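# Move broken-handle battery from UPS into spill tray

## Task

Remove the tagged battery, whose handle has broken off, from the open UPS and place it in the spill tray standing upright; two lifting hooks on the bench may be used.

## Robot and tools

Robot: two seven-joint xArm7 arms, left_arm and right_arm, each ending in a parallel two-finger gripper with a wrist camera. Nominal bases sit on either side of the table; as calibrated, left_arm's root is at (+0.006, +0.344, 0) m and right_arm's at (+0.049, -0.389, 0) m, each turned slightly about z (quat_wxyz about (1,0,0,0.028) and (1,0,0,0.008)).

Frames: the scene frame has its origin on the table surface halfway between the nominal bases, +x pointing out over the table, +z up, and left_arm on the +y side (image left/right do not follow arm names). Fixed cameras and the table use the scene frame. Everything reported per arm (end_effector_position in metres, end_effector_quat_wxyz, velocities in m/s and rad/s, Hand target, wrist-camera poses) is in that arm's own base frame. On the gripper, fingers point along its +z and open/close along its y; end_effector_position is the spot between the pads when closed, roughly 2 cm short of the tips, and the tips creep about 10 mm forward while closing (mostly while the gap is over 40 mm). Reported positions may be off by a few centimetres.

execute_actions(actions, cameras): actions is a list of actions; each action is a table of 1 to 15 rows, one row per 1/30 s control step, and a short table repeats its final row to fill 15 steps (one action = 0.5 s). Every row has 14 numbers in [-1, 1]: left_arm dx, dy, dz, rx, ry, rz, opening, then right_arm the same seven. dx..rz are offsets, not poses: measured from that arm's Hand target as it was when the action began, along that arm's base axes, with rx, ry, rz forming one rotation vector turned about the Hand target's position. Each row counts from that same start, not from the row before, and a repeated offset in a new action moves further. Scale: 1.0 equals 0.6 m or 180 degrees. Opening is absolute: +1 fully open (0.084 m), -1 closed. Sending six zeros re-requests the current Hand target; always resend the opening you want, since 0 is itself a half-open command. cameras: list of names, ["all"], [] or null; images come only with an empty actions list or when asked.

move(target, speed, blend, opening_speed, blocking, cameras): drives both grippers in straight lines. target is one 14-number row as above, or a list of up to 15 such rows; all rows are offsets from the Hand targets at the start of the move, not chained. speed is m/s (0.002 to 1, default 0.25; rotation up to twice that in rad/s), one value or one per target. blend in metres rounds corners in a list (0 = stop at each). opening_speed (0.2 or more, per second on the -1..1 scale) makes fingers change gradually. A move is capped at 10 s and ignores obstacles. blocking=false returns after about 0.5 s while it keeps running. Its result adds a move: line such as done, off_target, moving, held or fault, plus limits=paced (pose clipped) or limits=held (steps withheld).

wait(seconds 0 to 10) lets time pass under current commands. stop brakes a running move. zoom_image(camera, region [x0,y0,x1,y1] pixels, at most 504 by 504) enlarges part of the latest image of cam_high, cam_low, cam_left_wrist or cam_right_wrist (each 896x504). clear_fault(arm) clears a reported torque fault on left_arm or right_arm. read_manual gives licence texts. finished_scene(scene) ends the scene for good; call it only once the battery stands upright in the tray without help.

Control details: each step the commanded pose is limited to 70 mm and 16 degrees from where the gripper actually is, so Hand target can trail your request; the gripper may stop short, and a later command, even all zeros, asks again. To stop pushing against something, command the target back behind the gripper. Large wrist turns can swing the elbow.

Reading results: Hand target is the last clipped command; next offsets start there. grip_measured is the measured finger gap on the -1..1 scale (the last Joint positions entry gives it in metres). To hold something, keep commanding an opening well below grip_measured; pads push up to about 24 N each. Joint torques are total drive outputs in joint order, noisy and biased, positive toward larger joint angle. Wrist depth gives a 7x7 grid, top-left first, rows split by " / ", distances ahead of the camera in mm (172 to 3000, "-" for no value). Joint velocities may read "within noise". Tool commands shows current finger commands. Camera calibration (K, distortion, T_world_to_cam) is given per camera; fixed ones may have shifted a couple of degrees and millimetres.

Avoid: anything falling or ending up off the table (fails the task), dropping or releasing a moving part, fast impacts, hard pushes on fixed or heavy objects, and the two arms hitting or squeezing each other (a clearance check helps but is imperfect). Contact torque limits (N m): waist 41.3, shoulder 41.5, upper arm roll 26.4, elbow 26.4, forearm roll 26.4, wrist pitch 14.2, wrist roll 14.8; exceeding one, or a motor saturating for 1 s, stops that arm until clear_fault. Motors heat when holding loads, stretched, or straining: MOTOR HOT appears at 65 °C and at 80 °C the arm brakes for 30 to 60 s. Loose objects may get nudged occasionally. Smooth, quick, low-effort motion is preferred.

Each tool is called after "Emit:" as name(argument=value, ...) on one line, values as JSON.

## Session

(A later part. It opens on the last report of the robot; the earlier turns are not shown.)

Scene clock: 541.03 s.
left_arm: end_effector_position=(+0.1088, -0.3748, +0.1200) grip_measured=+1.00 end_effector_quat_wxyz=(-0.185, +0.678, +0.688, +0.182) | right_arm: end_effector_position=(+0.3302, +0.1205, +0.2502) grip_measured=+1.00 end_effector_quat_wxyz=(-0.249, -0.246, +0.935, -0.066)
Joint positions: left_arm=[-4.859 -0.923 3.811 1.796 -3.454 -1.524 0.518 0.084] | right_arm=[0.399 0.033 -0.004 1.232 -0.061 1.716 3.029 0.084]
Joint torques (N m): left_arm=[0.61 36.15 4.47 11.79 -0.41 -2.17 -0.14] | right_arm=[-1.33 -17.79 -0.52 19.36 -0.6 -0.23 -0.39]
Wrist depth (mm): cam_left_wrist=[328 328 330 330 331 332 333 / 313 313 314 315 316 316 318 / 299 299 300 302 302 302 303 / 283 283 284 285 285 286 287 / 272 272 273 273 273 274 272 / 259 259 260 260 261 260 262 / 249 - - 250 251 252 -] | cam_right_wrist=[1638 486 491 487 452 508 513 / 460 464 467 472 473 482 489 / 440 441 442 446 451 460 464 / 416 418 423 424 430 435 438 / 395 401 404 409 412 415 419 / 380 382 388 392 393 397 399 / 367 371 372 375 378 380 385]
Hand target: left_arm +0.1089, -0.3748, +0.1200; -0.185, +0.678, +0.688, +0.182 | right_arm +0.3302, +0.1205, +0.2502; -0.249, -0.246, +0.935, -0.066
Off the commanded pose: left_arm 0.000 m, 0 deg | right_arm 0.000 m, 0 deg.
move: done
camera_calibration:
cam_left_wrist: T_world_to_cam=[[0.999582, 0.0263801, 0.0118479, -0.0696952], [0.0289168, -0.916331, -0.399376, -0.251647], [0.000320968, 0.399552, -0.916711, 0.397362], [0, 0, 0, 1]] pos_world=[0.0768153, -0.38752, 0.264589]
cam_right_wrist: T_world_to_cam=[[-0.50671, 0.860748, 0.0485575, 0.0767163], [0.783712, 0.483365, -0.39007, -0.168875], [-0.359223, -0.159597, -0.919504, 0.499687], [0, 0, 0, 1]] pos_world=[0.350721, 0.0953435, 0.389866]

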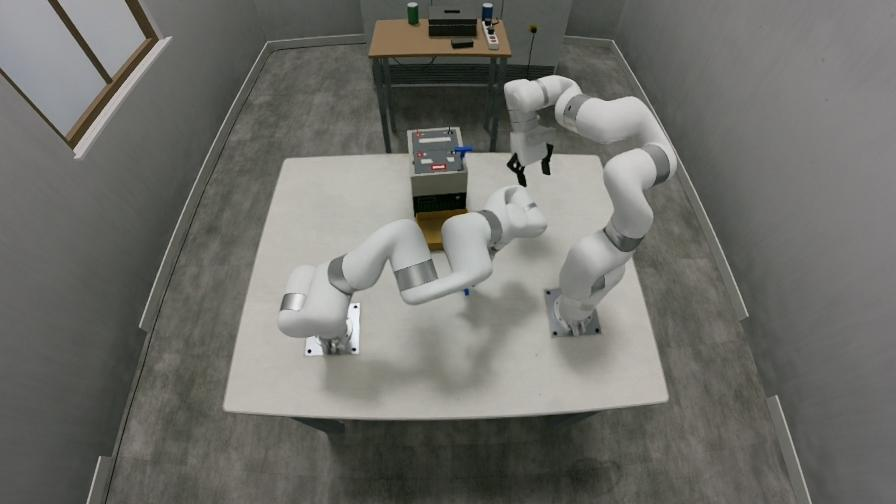

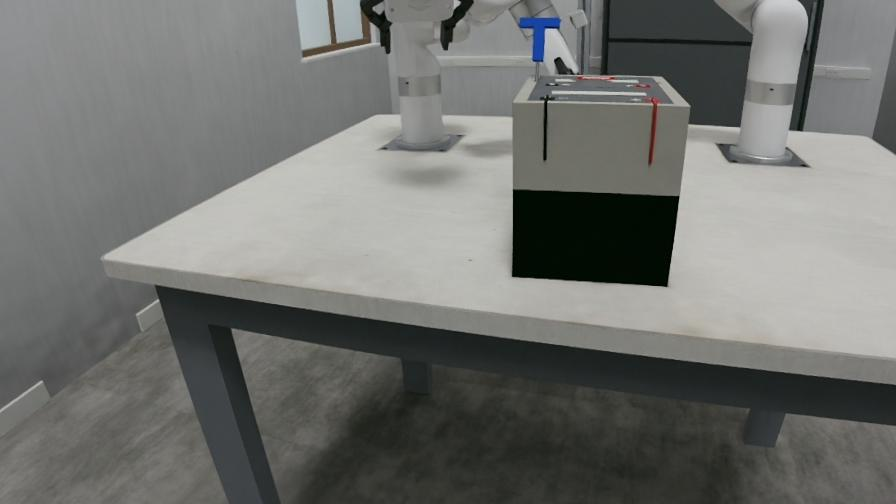

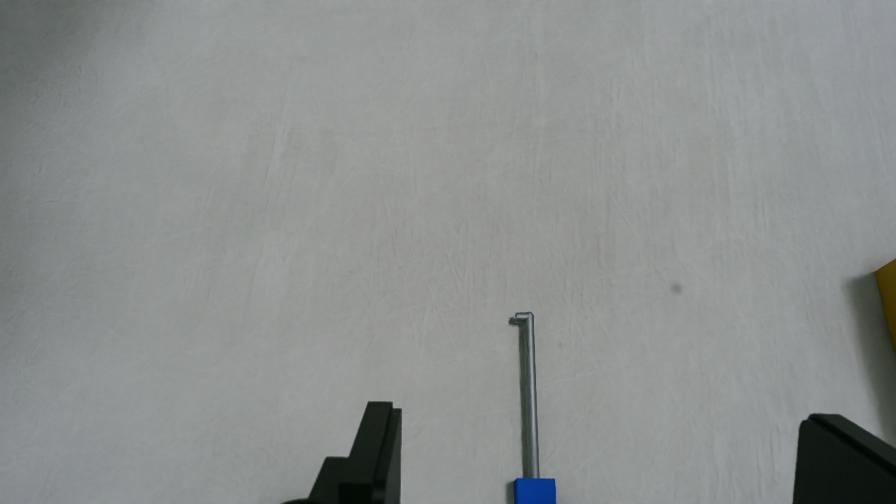

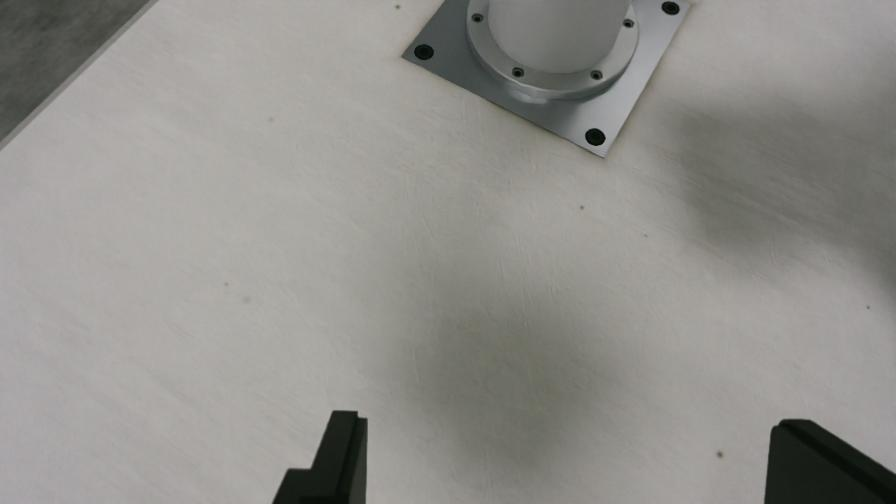

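Emit:
move(target=[[0.0062,-0.0193,-0.155,0,0,0,1,0,0,0,0,0,0,1],[0.0062,-0.0193,-0.155,0,0,0,-1,0,0,0,0,0,0,1]], speed=0.12, opening_speed=2, cameras=["cam_left_wrist","cam_high"])

Scene clock: 553.17 s.
left_arm: end_effector_position=(+0.1126, -0.3864, +0.0270) grip_measured=-0.70 end_effector_quat_wxyz=(-0.185, +0.678, +0.688, +0.182) | right_arm: end_effector_position=(+0.3302, +0.1205, +0.2502) grip_measured=+1.00 end_effector_quat_wxyz=(-0.249, -0.246, +0.935, -0.066)
Joint positions: left_arm=[-4.803 -1.127 3.756 1.895 -3.526 -1.421 0.505 0.013] | right_arm=[0.399 0.033 -0.004 1.232 -0.061 1.716 3.029 0.084]
Joint torques (N m): left_arm=[0.02 38.47 4.81 10.71 0.68 -1.91 -0.09] | right_arm=[-1.24 -17.72 -0.48 19.14 -0.5 -0.18 -0.35]
Wrist depth (mm): cam_left_wrist=[211 212 212 213 213 214 214 / 202 202 202 203 203 204 204 / 193 193 194 194 194 195 195 / 183 183 183 184 184 184 184 / 175 176 176 176 174 177 177 / - - - - - - - / - - - - - - -] | cam_right_wrist=[1630 486 491 489 454 508 220 / 460 464 468 473 474 482 216 / 438 441 442 446 451 455 200 / 417 420 422 426 430 435 - / 395 401 406 409 414 417 414 / 379 383 389 391 393 396 398 / 369 369 373 374 378 379 385]
Hand target: left_arm +0.1126, -0.3864, +0.0270; -0.185, +0.678, +0.688, +0.182 | right_arm +0.3302, +0.1205, +0.2502; -0.249, -0.246, +0.935, -0.066
Off the commanded pose: left_arm 0.000 m, 0 deg | right_arm 0.000 m, 0 deg.
move: done
camera_calibration:
cam_left_wrist: T_world_to_cam=[[0.999579, 0.0264723, 0.0118912, -0.0719564], [0.0290187, -0.916276, -0.399496, -0.299492], [0.000320034, 0.399673, -0.916658, 0.31678], [0, 0, 0, 1]] pos_world=[0.0805156, -0.39912, 0.171589]
Images, in order (width x height): cam_high 896x504, cam_left_wrist 896x504.

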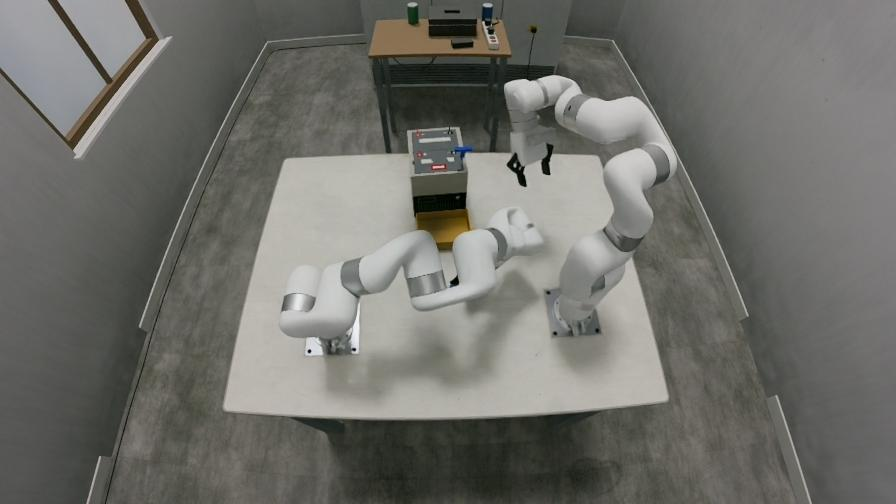

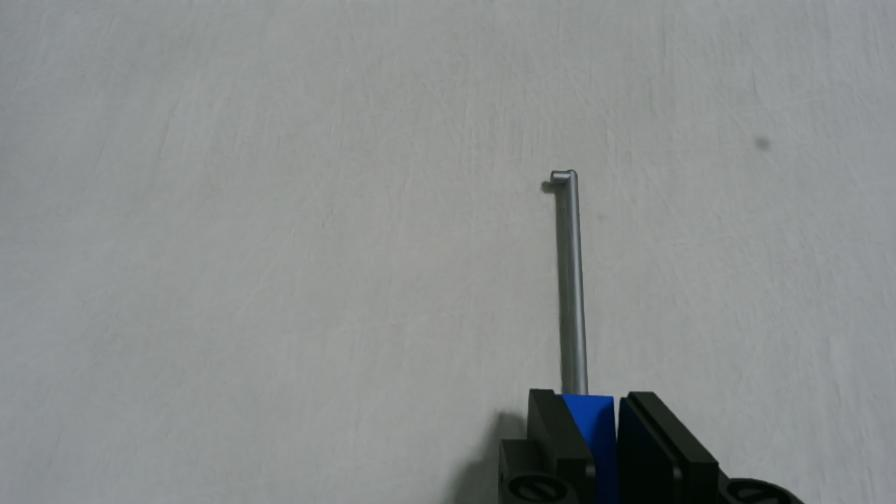

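Emit:
move(target=[[0,0.044,0.372,0,0,0,-1,0,0,0,0,0,0,1],[0.312,0.227,0.622,-0.5,-0.0078,0,-1,0,0,0,0,0,0,1],[0.5765,0.2242,0.5133,-0.5,-0.0078,0,-1,0,0,0,0,0,0,1]], speed=[0.3,0.3,0.25], blend=[0.05,0.03,0], cameras=["all"])

Scene clock: 568.37 s.
left_arm: end_effector_position=(+0.4585, -0.2519, +0.3349) grip_measured=-0.70 end_effector_quat_wxyz=(+0.356, +0.608, +0.617, -0.350) | right_arm: end_effector_position=(+0.3302, +0.1205, +0.2502) grip_measured=+1.00 end_effector_quat_wxyz=(-0.249, -0.246, +0.935, -0.066)
Joint positions: left_arm=[-5.596 0.897 4.894 1.75 -3.222 -1.006 1.237 0.013] | right_arm=[0.399 0.033 -0.004 1.232 -0.061 1.716 3.029 0.084]
Joint torques (N m): left_arm=[-1.04 -26.39 -9.73 10.01 -2.26 -0.49 -0.19] | right_arm=[-1.17 -17.82 -0.38 18.95 -0.43 -0.24 -0.34]
Wrist depth (mm): cam_left_wrist=[511 507 - 202 201 199 198 / 584 577 - 232 229 227 226 / 664 719 673 285 283 277 278 / 827 884 945 349 345 341 2372 / 2074 2125 2199 2158 2235 2286 2325 / 2002 2062 472 2125 2158 2185 2192 / 1951 1979 - - - 2099 2138] | cam_right_wrist=[1638 486 493 487 453 507 513 / 458 463 464 470 473 485 490 / 438 442 441 445 451 460 463 / 416 419 423 426 432 435 438 / 395 401 405 409 412 415 419 / 378 383 390 392 394 397 400 / 369 368 372 375 379 380 384]
Hand target: left_arm +0.4585, -0.2519, +0.3349; +0.356, +0.608, +0.617, -0.350 | right_arm +0.3302, +0.1205, +0.2502; -0.249, -0.246, +0.935, -0.066
Off the commanded pose: left_arm 0.000 m, 0 deg | right_arm 0.000 m, 0 deg.
move: done
camera_calibration:
cam_left_wrist: T_world_to_cam=[[0.999561, 0.0275859, -0.0108278, -0.417105], [0.0209412, -0.398969, 0.916725, -0.370074], [0.0209688, -0.916549, -0.399371, 0.0310365], [0, 0, 0, 1]] pos_world=[0.424021, -0.107695, 0.347135]
cam_right_wrist: T_world_to_cam=[[-0.50671, 0.860748, 0.0485575, 0.0767163], [0.783712, 0.483365, -0.39007, -0.168875], [-0.359223, -0.159597, -0.919504, 0.499687], [0, 0, 0, 1]] pos_world=[0.350721, 0.0953435, 0.389866]

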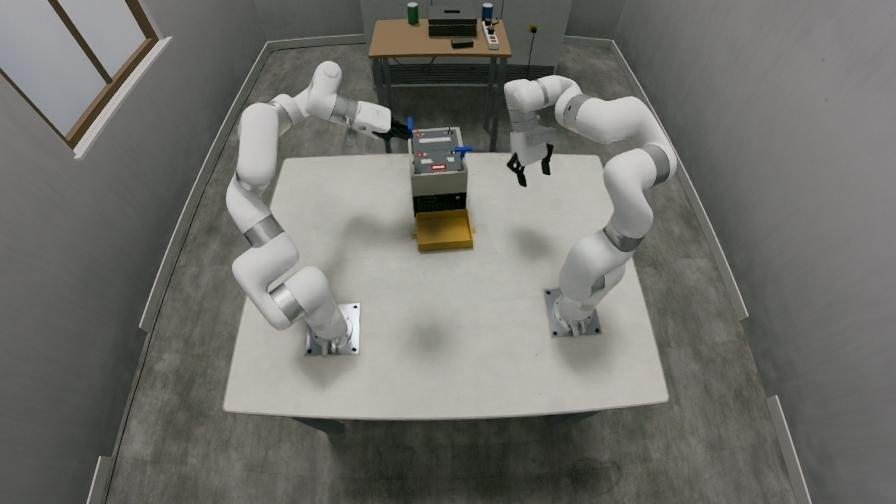

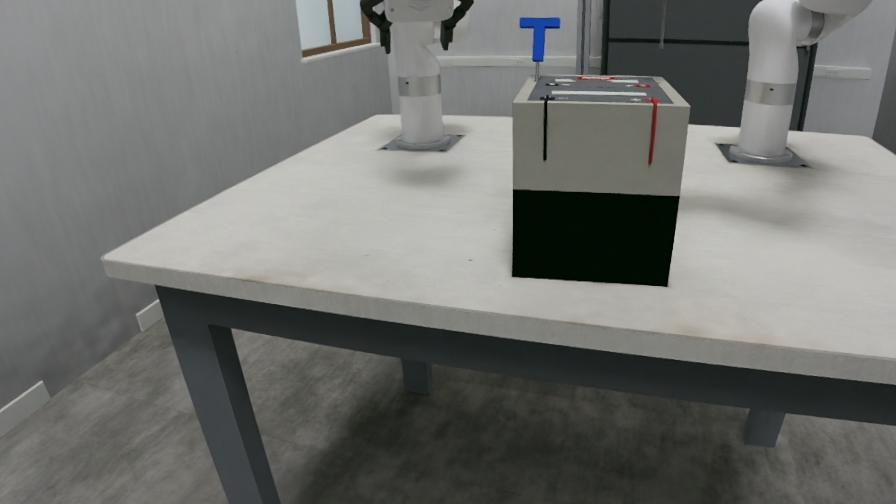

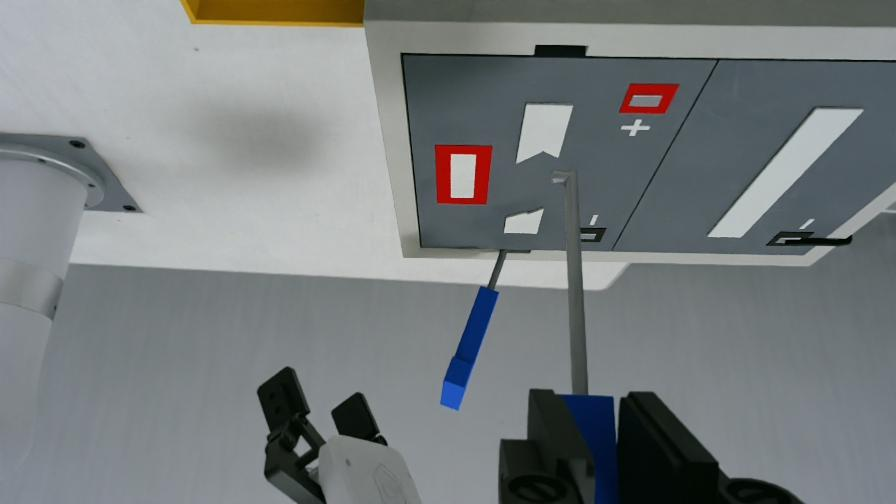

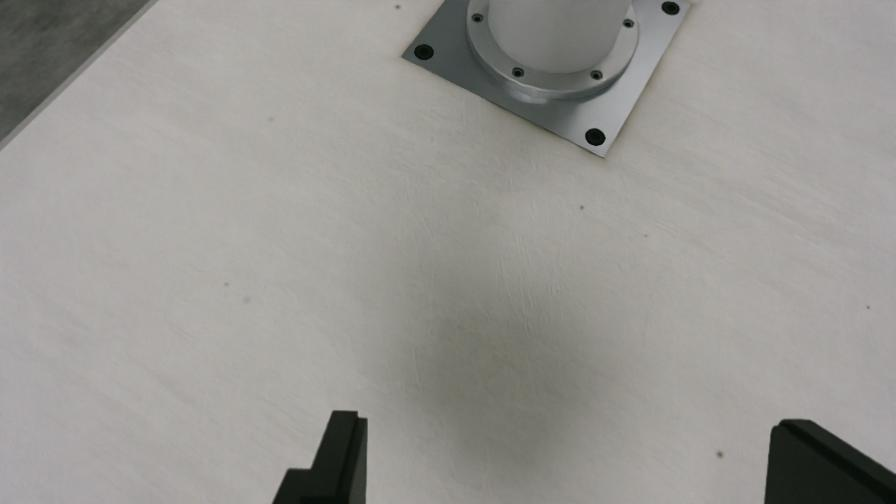

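Emit:
move(target=[0.002,0,-0.057,0,0,0,-1,0,0,0,0,0,0,1], speed=0.1, cameras=["cam_low","cam_left_wrist"])

Emit:
zoom_image(camera="cam_left_wrist", region=[530, 120, 600, 190])

Emit:
zoom_image(camera="cam_low", region=[640, 60, 680, 90])

Scene clock: 575.90 s.
left_arm: end_effector_position=(+0.4597, -0.2519, +0.3008) grip_measured=-0.70 end_effector_quat_wxyz=(+0.356, +0.608, +0.617, -0.350) | right_arm: end_effector_position=(+0.3302, +0.1205, +0.2502) grip_measured=+1.00 end_effector_quat_wxyz=(-0.249, -0.246, +0.935, -0.066)
Joint positions: left_arm=[-5.577 0.944 4.909 1.681 -3.204 -0.946 1.283 0.013] | right_arm=[0.399 0.033 -0.004 1.232 -0.061 1.716 3.029 0.084]
Joint torques (N m): left_arm=[0.37 -27.01 -10.06 8.9 -2.3 0.27 0.2] | right_arm=[-1.11 -17.88 -0.33 18.95 -0.26 -0.2 -0.41]
Wrist depth (mm): cam_left_wrist=[458 417 - 191 191 191 191 / 527 523 - 183 183 183 183 / 641 647 - 216 203 211 210 / 739 796 - 263 261 258 255 / 2080 2112 2119 340 337 2192 2264 / 2020 2050 2087 2080 2165 2206 2242 / 1908 1968 - - - 2106 2158] | cam_right_wrist=[1653 488 491 488 452 509 515 / 458 465 467 471 473 485 489 / 438 441 442 445 450 460 464 / 417 420 422 427 430 435 439 / 395 399 404 410 413 415 419 / 379 383 389 392 394 397 399 / 367 368 373 375 379 381 386]
Hand target: left_arm +0.4597, -0.2519, +0.3007; +0.356, +0.608, +0.617, -0.350 | right_arm +0.3302, +0.1205, +0.2502; -0.249, -0.246, +0.935, -0.066
Off the commanded pose: left_arm 0.000 m, 0 deg | right_arm 0.000 m, 0 deg.
move: done
camera_calibration:
cam_left_wrist: T_world_to_cam=[[0.999565, 0.0274537, -0.0107729, -0.418707], [0.0208382, -0.398973, 0.916726, -0.338796], [0.0208694, -0.916552, -0.399372, 0.0174348], [0, 0, 0, 1]] pos_world=[0.425221, -0.107695, 0.313035]
Images, in order (width x height): cam_low 896x504, cam_left_wrist 896x504.

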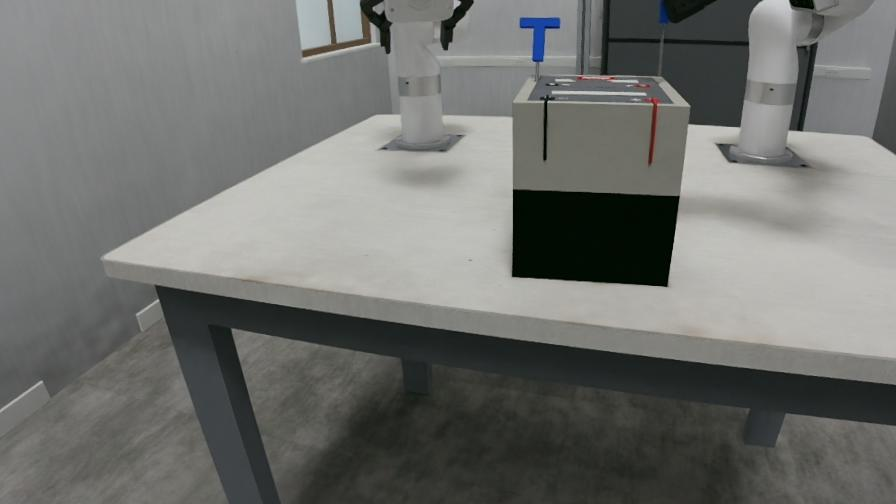

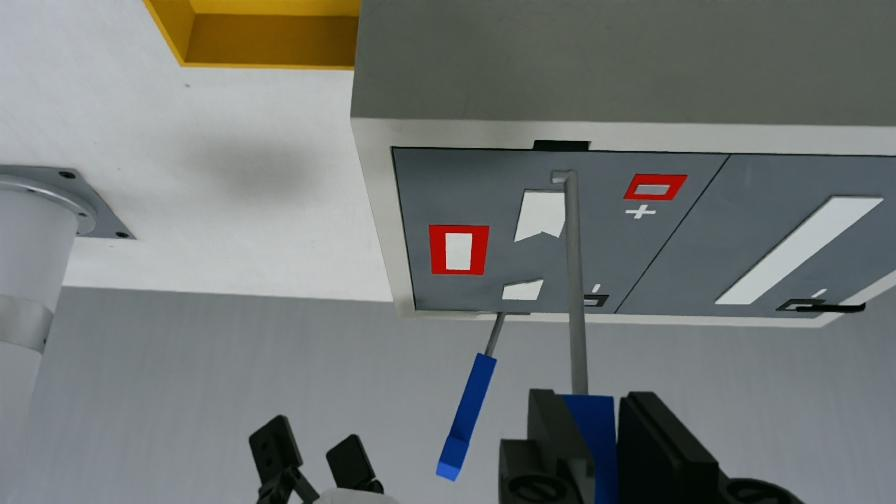

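Scaled by 7.200 from the camera's 896x504 image, which has a finer 1280x720 frame.

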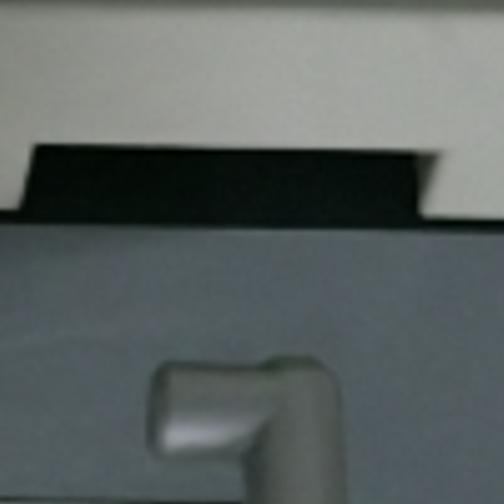

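Scaled by 12.600 from the camera's 896x504 image, which has a finer 1280x720 frame.

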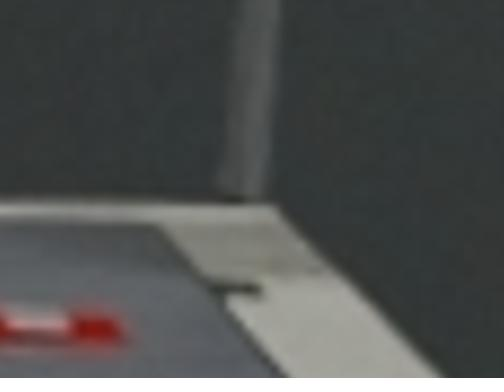

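Emit:
move(target=[-0.0008,-0.0013,-0.0217,0,0,0,-1,0,0,0,0,0,0,1], speed=0.04, cameras=["cam_low","cam_left_wrist"])

Emit:
zoom_image(camera="cam_left_wrist", region=[530, 140, 600, 210])

Scene clock: 603.03 s.
left_arm: end_effector_position=(+0.4592, -0.2526, +0.2878) grip_measured=-0.70 end_effector_quat_wxyz=(+0.356, +0.608, +0.617, -0.350) | right_arm: end_effector_position=(+0.3302, +0.1205, +0.2502) grip_measured=+1.00 end_effector_quat_wxyz=(-0.249, -0.246, +0.935, -0.066)
Joint positions: left_arm=[-5.57 0.961 4.915 1.654 -3.196 -0.922 1.3 0.013] | right_arm=[0.399 0.033 -0.004 1.232 -0.061 1.716 3.029 0.084]
Joint torques (N m): left_arm=[0.37 -26.44 -10.26 9.62 -2.36 -0.08 0.27] | right_arm=[-1.19 -18.02 -0.22 18.88 -0.3 -0.21 -0.36]
Wrist depth (mm): cam_left_wrist=[440 414 - 191 191 191 190 / 506 502 - 182 182 182 182 / 626 623 179 189 178 185 183 / 713 767 - 231 225 226 223 / 2050 2106 2132 324 319 314 303 / 2008 2056 2099 2185 2132 2199 2192 / 1962 1979 - - - 2099 2132] | cam_right_wrist=[1642 487 495 489 454 507 514 / 458 464 468 472 471 484 489 / 438 442 443 443 451 459 463 / 416 419 424 427 432 435 439 / 394 400 405 408 412 415 421 / 380 383 390 391 393 396 398 / 368 369 373 374 379 381 385]
Hand target: left_arm +0.4592, -0.2526, +0.2877; +0.356, +0.608, +0.617, -0.350 | right_arm +0.3302, +0.1205, +0.2502; -0.249, -0.246, +0.935, -0.066
Off the commanded pose: left_arm 0.000 m, 0 deg | right_arm 0.000 m, 0 deg.
move: done
camera_calibration:
cam_left_wrist: T_world_to_cam=[[0.999563, 0.0274931, -0.0108648, -0.418293], [0.0209381, -0.398971, 0.916725, -0.327229], [0.0208688, -0.916551, -0.399372, 0.0115206], [0, 0, 0, 1]] pos_world=[0.424721, -0.108495, 0.300035]
Images, in order (width x height): cam_low 896x504, cam_left_wrist 896x504.

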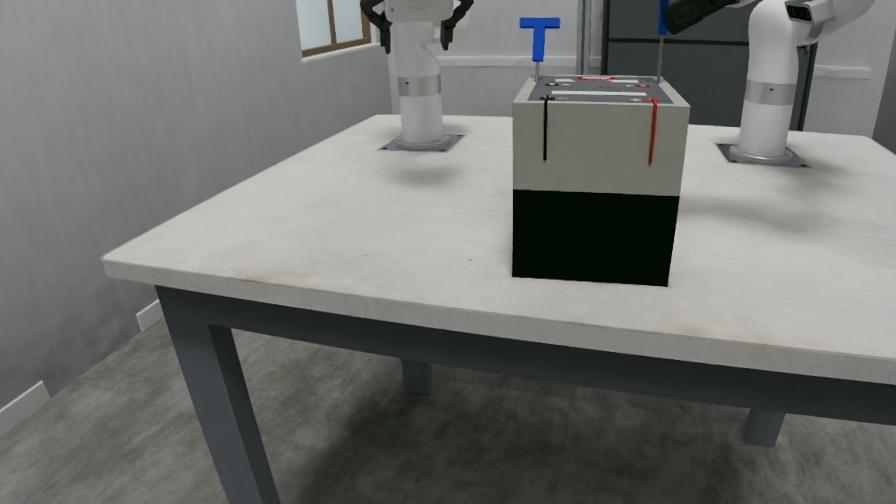

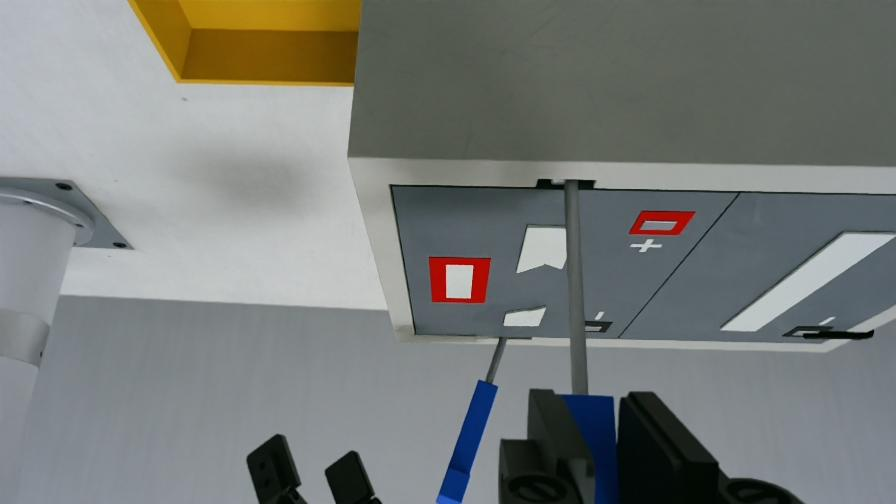

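Scaled by 7.200 from the camera's 896x504 image, which has a finer 1280x720 frame.

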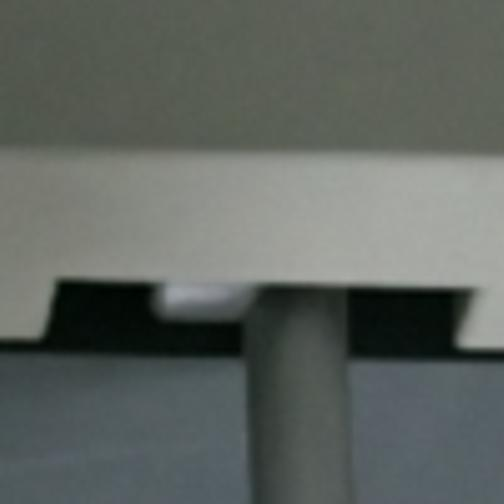

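Emit:
move(target=[0,0,-0.0528,0,0,0,-1,0,0,0,0,0,0,1], speed=0.05)

Emit:
move(target=[[-0.00965,-0.00036,0,0,0,0.0833,-1,0,0,0,0,0,0,1],[-0.01864,-0.00338,0,0,0,0.1667,-1,0,0,0,0,0,0,1],[-0.02638,-0.00918,0,0,0,0.25,-1,0,0,0,0,0,0,1]], speed=0.12, blend=[0.001,0.001,0], cameras=["cam_high"])

Scene clock: 613.63 s.
left_arm: end_effector_position=(+0.4592, -0.2526, +0.2561) grip_measured=-0.70 end_effector_quat_wxyz=(+0.356, +0.608, +0.617, -0.350) | right_arm: end_effector_position=(+0.3302, +0.1205, +0.2502) grip_measured=+1.00 end_effector_quat_wxyz=(-0.249, -0.246, +0.935, -0.066)
Joint positions: left_arm=[-5.56 1.008 4.936 1.603 -3.176 -0.871 1.34 0.013] | right_arm=[0.399 0.033 -0.004 1.232 -0.061 1.716 3.029 0.084]
Joint torques (N m): left_arm=[0.23 -26.69 -10.76 8.48 -2.46 -0.11 0.25] | right_arm=[-0.87 -17.97 -0.22 18.94 -0.2 -0.26 -0.38]
Wrist depth (mm): cam_left_wrist=[393 382 - 191 191 191 190 / 451 399 - 182 182 182 181 / 531 528 174 174 176 176 176 / 649 - - - - - - / 887 2106 - 212 192 206 204 / 2014 1996 - 2068 300 296 291 / 1935 1962 - - - 2119 2112] | cam_right_wrist=[1649 487 490 489 453 510 513 / 461 464 467 473 471 482 489 / 438 441 443 444 451 461 464 / 414 420 422 427 432 434 439 / 395 401 404 410 412 415 419 / 380 383 390 392 393 397 399 / 368 369 371 374 378 380 385]
Hand target: left_arm +0.4592, -0.2526, +0.2560; +0.356, +0.608, +0.617, -0.350 | right_arm +0.3302, +0.1205, +0.2502; -0.249, -0.246, +0.935, -0.066
Off the commanded pose: left_arm 0.000 m, 0 deg | right_arm 0.000 m, 0 deg.
move: done

Scene clock: 617.47 s.
left_arm: end_effector_position=(+0.4434, -0.2581, +0.2560) grip_measured=-0.70 end_effector_quat_wxyz=(+0.463, +0.326, +0.803, -0.187) | right_arm: end_effector_position=(+0.3302, +0.1205, +0.2502) grip_measured=+1.00 end_effector_quat_wxyz=(-0.249, -0.246, +0.935, -0.066)
Joint positions: left_arm=[-4.908 0.505 4.495 0.861 -3.558 -0.021 1.002 0.013] | right_arm=[0.399 0.033 -0.004 1.232 -0.061 1.716 3.029 0.084]
Joint torques (N m): left_arm=[0.05 -4.4 -6.71 14.5 -2.88 0.41 -0.18] | right_arm=[-1.01 -18.03 -0.3 18.89 -0.1 -0.29 -0.36]
Wrist depth (mm): cam_left_wrist=[394 277 201 - 194 273 378 / 451 249 191 - 188 260 1957 / 533 233 181 - 182 233 2125 / - 212 - - - 209 2038 / - 221 216 194 192 210 1147 / 1852 2074 274 271 301 298 1246 / 1877 249 - - - 2056 1823] | cam_right_wrist=[1626 488 490 487 452 506 514 / 462 464 465 470 472 483 488 / 440 440 443 445 452 459 466 / 416 417 423 427 431 435 439 / 396 401 406 409 413 415 418 / 379 382 388 391 392 396 399 / 368 368 372 374 379 380 385]
Hand target: left_arm +0.4434, -0.2581, +0.2560; +0.463, +0.326, +0.803, -0.187 | right_arm +0.3302, +0.1205, +0.2502; -0.249, -0.246, +0.935, -0.066
Off the commanded pose: left_arm 0.000 m, 0 deg | right_arm 0.000 m, 0 deg.
move: done
Images, in order (width x height): cam_high 896x504.

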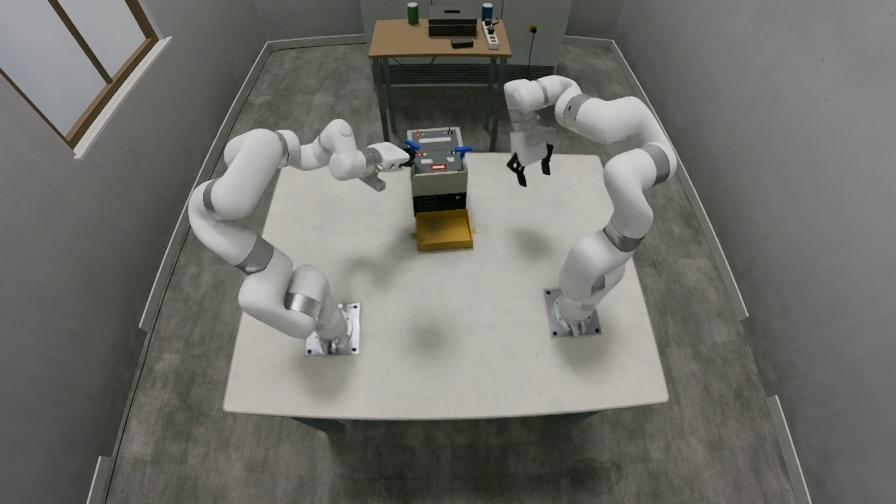

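Emit:
move(target=[[-0.00597,-0.00752,0,0,0,0.0833,-1,0,0,0,0,0,0,1],[-0.00982,-0.01622,0,0,0,0.1667,-1,0,0,0,0,0,0,1],[-0.0113,-0.02551,0,0,0,0.25,-1,0,0,0,0,0,0,1]], speed=0.12, blend=[0.001,0.001,0], cameras=["cam_high","cam_left_wrist"])

Emit:
zoom_image(camera="cam_left_wrist", region=[530, 220, 680, 370])

Scene clock: 625.33 s.
left_arm: end_effector_position=(+0.4366, -0.2734, +0.2560) grip_measured=-0.70 end_effector_quat_wxyz=(+0.500, -0.006, +0.866, +0.004) | right_arm: end_effector_position=(+0.3302, +0.1205, +0.2502) grip_measured=+1.00 end_effector_quat_wxyz=(-0.249, -0.246, +0.935, -0.066)
Joint positions: left_arm=[-4.499 0.225 3.728 0.708 -4.64 0.746 1.129 0.013] | right_arm=[0.399 0.033 -0.004 1.232 -0.061 1.716 3.029 0.084]
Joint torques (N m): left_arm=[-1.03 13.52 -2.3 18.86 -0.67 -0.09 0.01] | right_arm=[-0.78 -18.03 -0.22 18.95 -0.02 -0.22 -0.33]
Wrist depth (mm): cam_left_wrist=[- - - - - 380 378 / - - - - - 435 432 / - - - - - 2389 2422 / - - - - - 2948 2696 / 203 200 215 208 - - 2696 / 2145 319 271 266 - - 2644 / 2099 2132 - - - - 2624] | cam_right_wrist=[1622 487 490 487 452 506 515 / 459 463 468 471 472 483 490 / 438 442 442 448 449 462 465 / 416 419 424 427 429 435 438 / 396 400 404 410 412 417 419 / 380 384 388 392 394 397 398 / 368 370 373 374 379 381 385]
Hand target: left_arm +0.4366, -0.2735, +0.2560; +0.500, -0.006, +0.866, +0.004 | right_arm +0.3302, +0.1205, +0.2502; -0.249, -0.246, +0.935, -0.066
Off the commanded pose: left_arm 0.000 m, 0 deg | right_arm 0.000 m, 0 deg.
move: done
camera_calibration:
cam_left_wrist: T_world_to_cam=[[-0.0274012, 0.999565, -0.0109041, 0.318681], [0.398973, 0.0209375, 0.916724, -0.356109], [0.916553, 0.0207689, -0.399373, -0.154476], [0, 0, 0, 1]] pos_world=[0.292396, -0.307878, 0.268235]
Images, in order (width x height): cam_high 896x504, cam_left_wrist 896x504.

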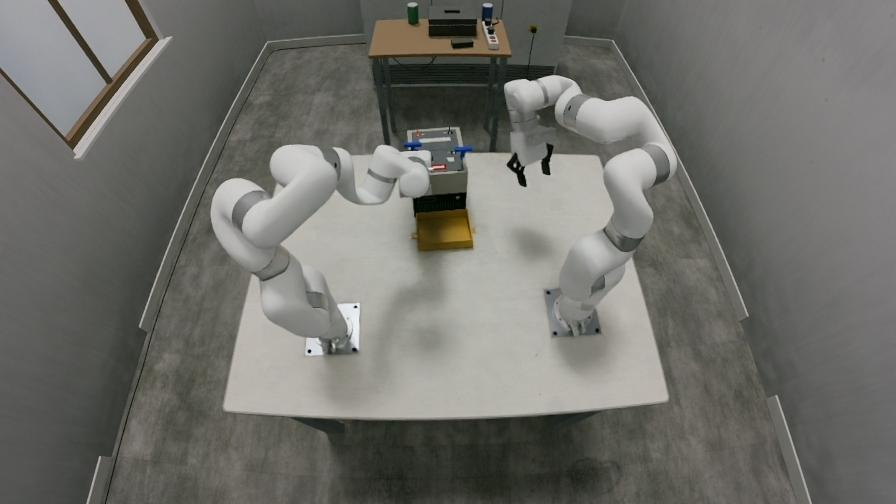

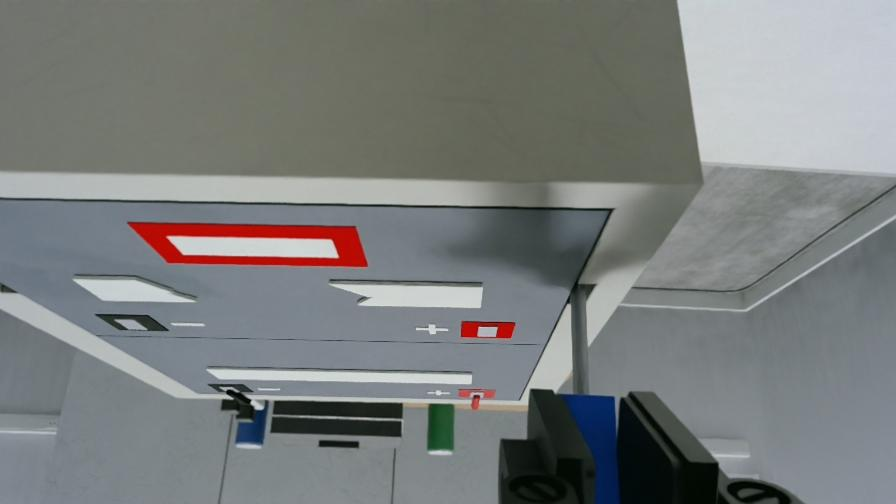

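Scaled by 3.360 from the camera's 896x504 image, which has a finer 1280x720 frame.

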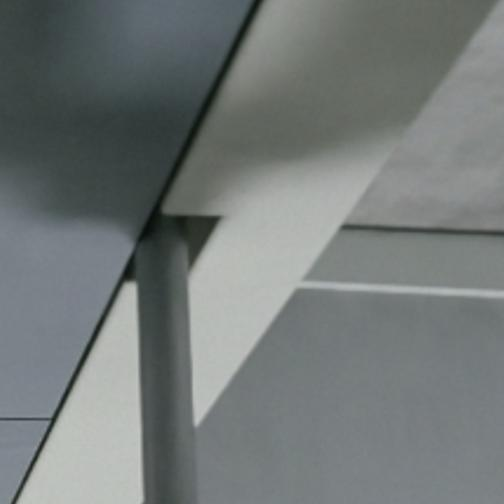

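Emit:
move(target=[[0,-0.0012,0.0167,0,0,0,-1,0,0,0.183,0,0,0,1],[0,-0.0012,0.0167,0,0,0,-1,-0.0503,0.2158,0.183,0.1426,-0.4817,-0.1133,1],[0,-0.0012,0.0167,0,0,0,-1,-0.0103,0.3175,0.133,0.1426,-0.4817,-0.1133,1]], speed=0.25, blend=[0.03,0.02,0], cameras=["all"])

Scene clock: 644.30 s.
left_arm: end_effector_position=(+0.4366, -0.2742, +0.2661) grip_measured=-0.70 end_effector_quat_wxyz=(+0.500, -0.006, +0.866, +0.004) | right_arm: end_effector_position=(+0.3240, +0.3110, +0.3300) grip_measured=+1.00 end_effector_quat_wxyz=(+0.499, -0.026, +0.866, +0.015)
Joint positions: left_arm=[-4.501 0.245 3.722 0.716 -4.666 0.758 1.166 0.013] | right_arm=[0.023 -0.817 0.864 0.537 -0.408 0.393 4.35 0.084]
Joint torques (N m): left_arm=[-1.54 16.81 -2.98 19.39 -0.43 -0.32 0.18] | right_arm=[-1.26 0.98 -8.07 18.2 0.32 -1.35 0.22]
Wrist depth (mm): cam_left_wrist=[- - - - - 395 392 / - - - - - 452 446 / - - - - - 2465 2397 / 196 193 191 185 2760 - 2727 / 235 234 230 227 - - 2675 / 2213 2145 321 1506 - - 2644 / 2106 2112 - - - - 2675] | cam_right_wrist=[492 488 486 484 268 271 273 / 560 559 559 - 255 258 261 / 2614 2556 2002 - 266 264 262 / - 2465 2538 - 322 321 319 / - 2340 2501 2501 409 406 2749 / - 2294 1536 1560 2431 - 202 / 2165 2206 2235 2309 - - -]
Hand target: left_arm +0.4366, -0.2742, +0.2661; +0.500, -0.006, +0.866, +0.004 | right_arm +0.3240, +0.3110, +0.3300; +0.499, -0.026, +0.866, +0.015
Off the commanded pose: left_arm 0.000 m, 0 deg | right_arm 0.000 m, 0 deg.
move: done
camera_calibration:
cam_left_wrist: T_world_to_cam=[[-0.0274931, 0.999563, -0.0108648, 0.319505], [0.398971, 0.0209381, 0.916725, -0.365261], [0.916551, 0.0208688, -0.399372, -0.150436], [0, 0, 0, 1]] pos_world=[0.292395, -0.308579, 0.278235]
cam_right_wrist: T_world_to_cam=[[-0.109564, 0.993828, -0.0173405, -0.242585], [0.390527, 0.059083, 0.918694, -0.397586], [0.914049, 0.0938839, -0.39459, -0.0633657], [0, 0, 0, 1]] pos_world=[0.186609, 0.270527, 0.33605]

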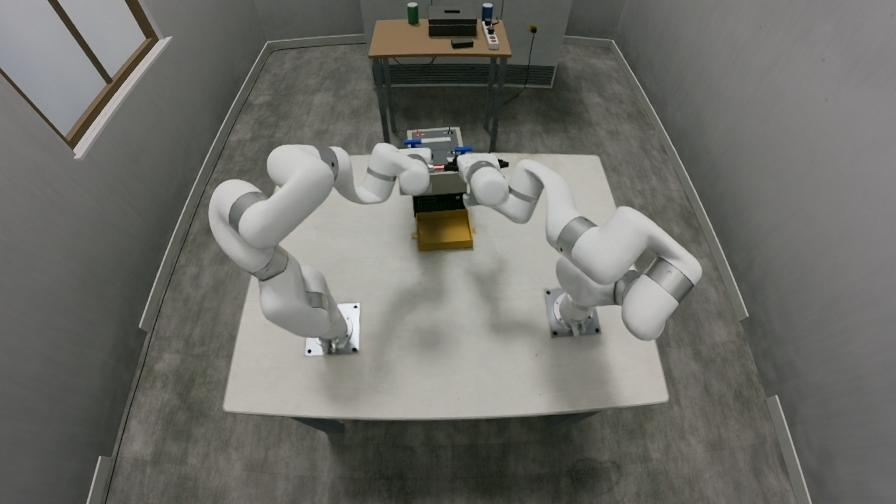

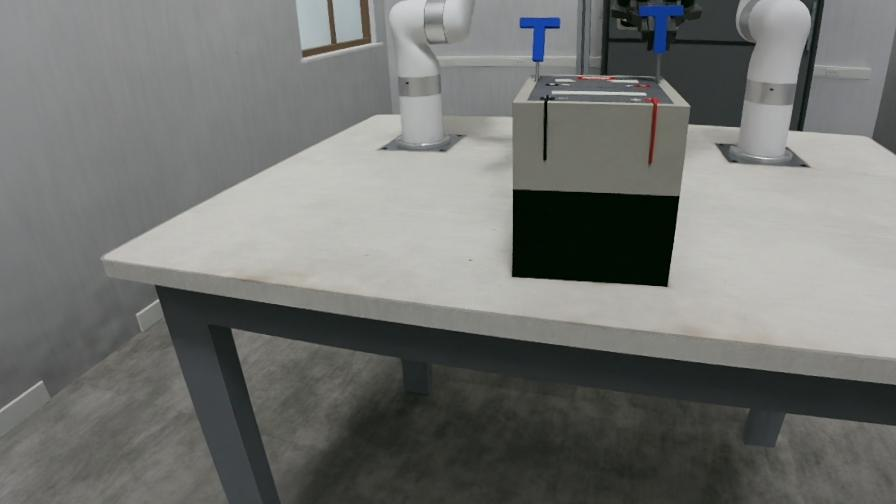

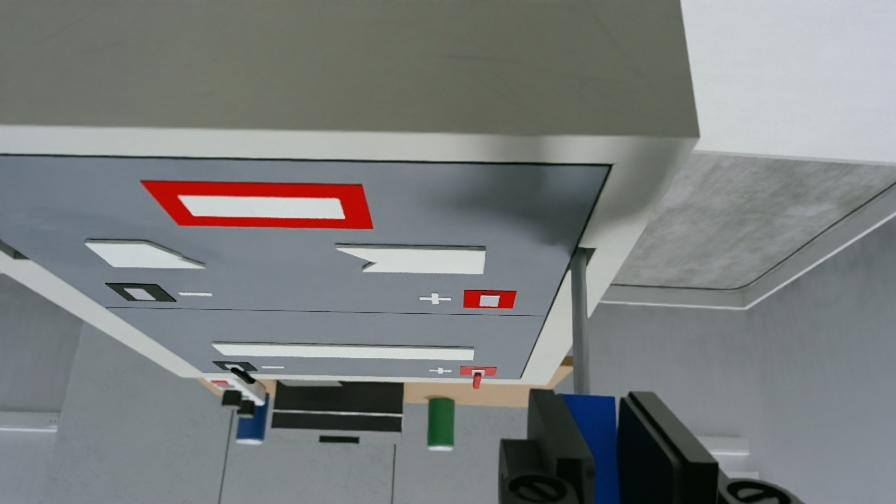

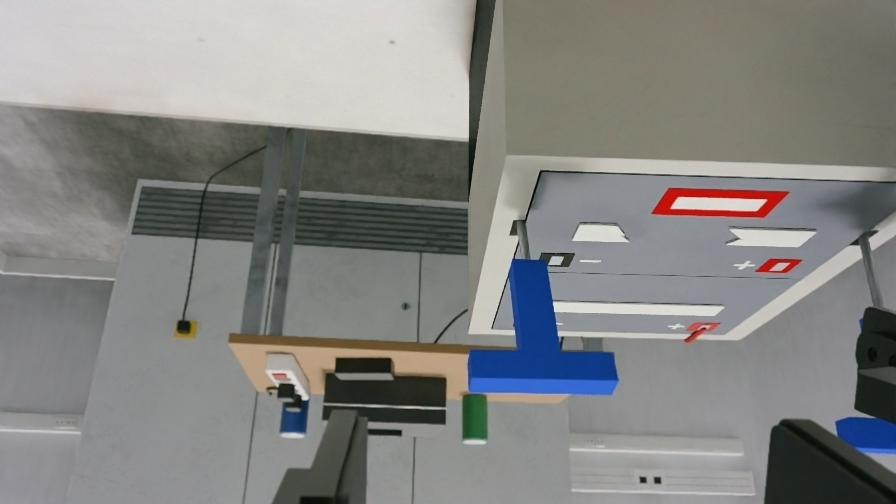

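Emit:
move(target=[[0,0,0,0,0,0,-1,0.061,0.023,-0.115,0,0,0,1],[0,0,0,0,0,0,-1,0.1943,0.0308,-0.115,0,0,0,1]], speed=0.15, blend=[0.02,0], cameras=["cam_low","cam_right_wrist"])

Emit:
zoom_image(camera="cam_low", region=[480, 0, 700, 100])

Scene clock: 669.60 s.
left_arm: end_effector_position=(+0.4366, -0.2742, +0.2661) grip_measured=-0.70 end_effector_quat_wxyz=(+0.500, -0.006, +0.866, +0.004) | right_arm: end_effector_position=(+0.4406, +0.3295, +0.2610) grip_measured=+1.00 end_effector_quat_wxyz=(+0.499, -0.026, +0.866, +0.015)
Joint positions: left_arm=[-4.501 0.245 3.722 0.716 -4.666 0.758 1.166 0.013] | right_arm=[-0.742 -0.678 1.355 0.719 -0.656 0.03 4.598 0.084]
Joint torques (N m): left_arm=[-1.52 16.64 -2.88 19.46 -0.46 -0.28 0.19] | right_arm=[-1.53 4.01 -10.37 16.19 2.58 -1.05 0.31]
Wrist depth (mm): cam_left_wrist=[- - - - - 395 392 / - - - - - 450 447 / - - - - - 2439 2439 / 196 193 191 185 2738 - 2706 / 234 234 230 227 - - 2675 / 2192 2132 321 1487 - - 2664 / - - - - - - 2644] | cam_right_wrist=[391 390 - - - - - / 2056 446 - - - - - / 2364 2414 - - - - - / - 2317 - - - - - / - 2242 - - 196 214 213 / 2923 2151 1420 1428 310 307 304 / 2062 2087 2132 2178 - - 2738]
Hand target: left_arm +0.4366, -0.2742, +0.2661; +0.500, -0.006, +0.866, +0.004 | right_arm +0.4406, +0.3295, +0.2610; +0.499, -0.026, +0.866, +0.015
Off the commanded pose: left_arm 0.000 m, 0 deg | right_arm 0.000 m, 0 deg.
move: done
camera_calibration:
cam_right_wrist: T_world_to_cam=[[-0.109603, 0.993823, -0.0174317, -0.249354], [0.390515, 0.0591817, 0.918692, -0.38085], [0.914049, 0.0938844, -0.39459, -0.198907], [0, 0, 0, 1]] pos_world=[0.303209, 0.289027, 0.26705]
Images, in order (width x height): cam_low 896x504, cam_right_wrist 896x504.

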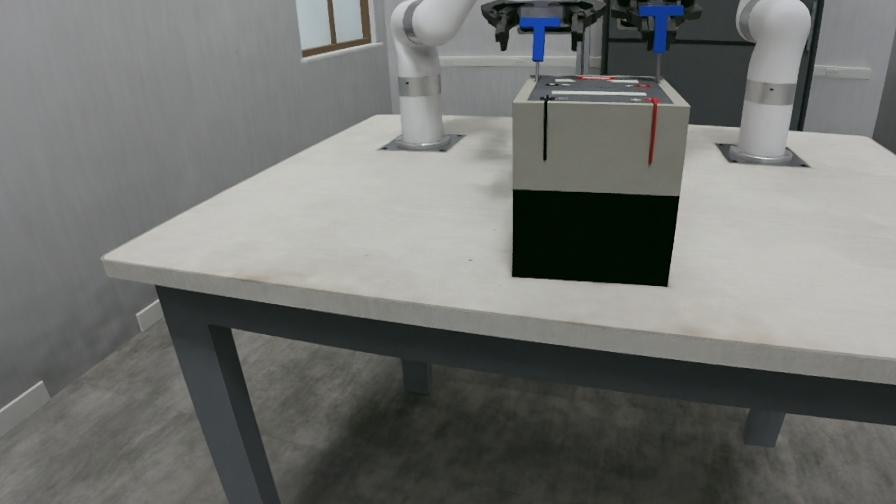

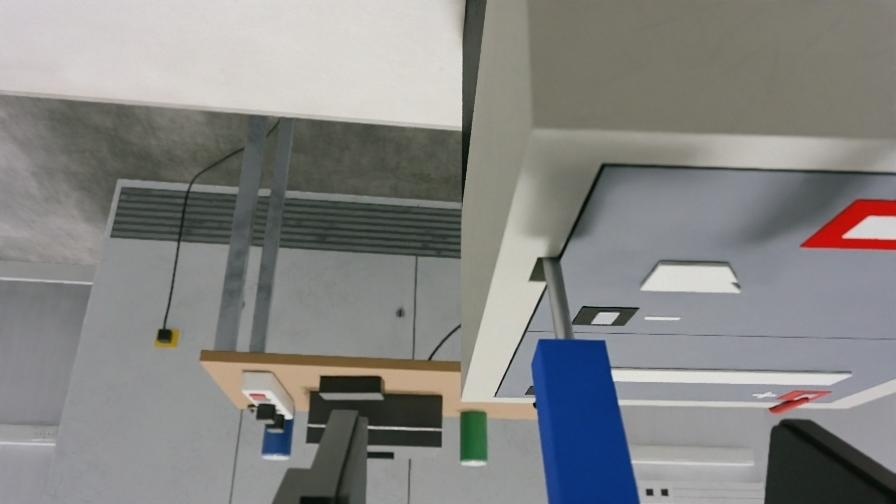

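Scaled by 2.291 from the camera's 896x504 image, which has a finer 1280x720 frame.

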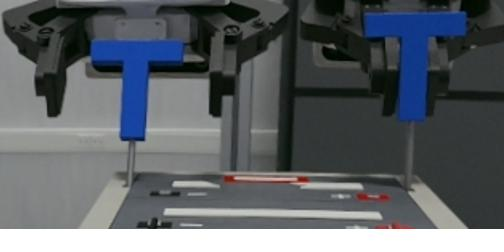

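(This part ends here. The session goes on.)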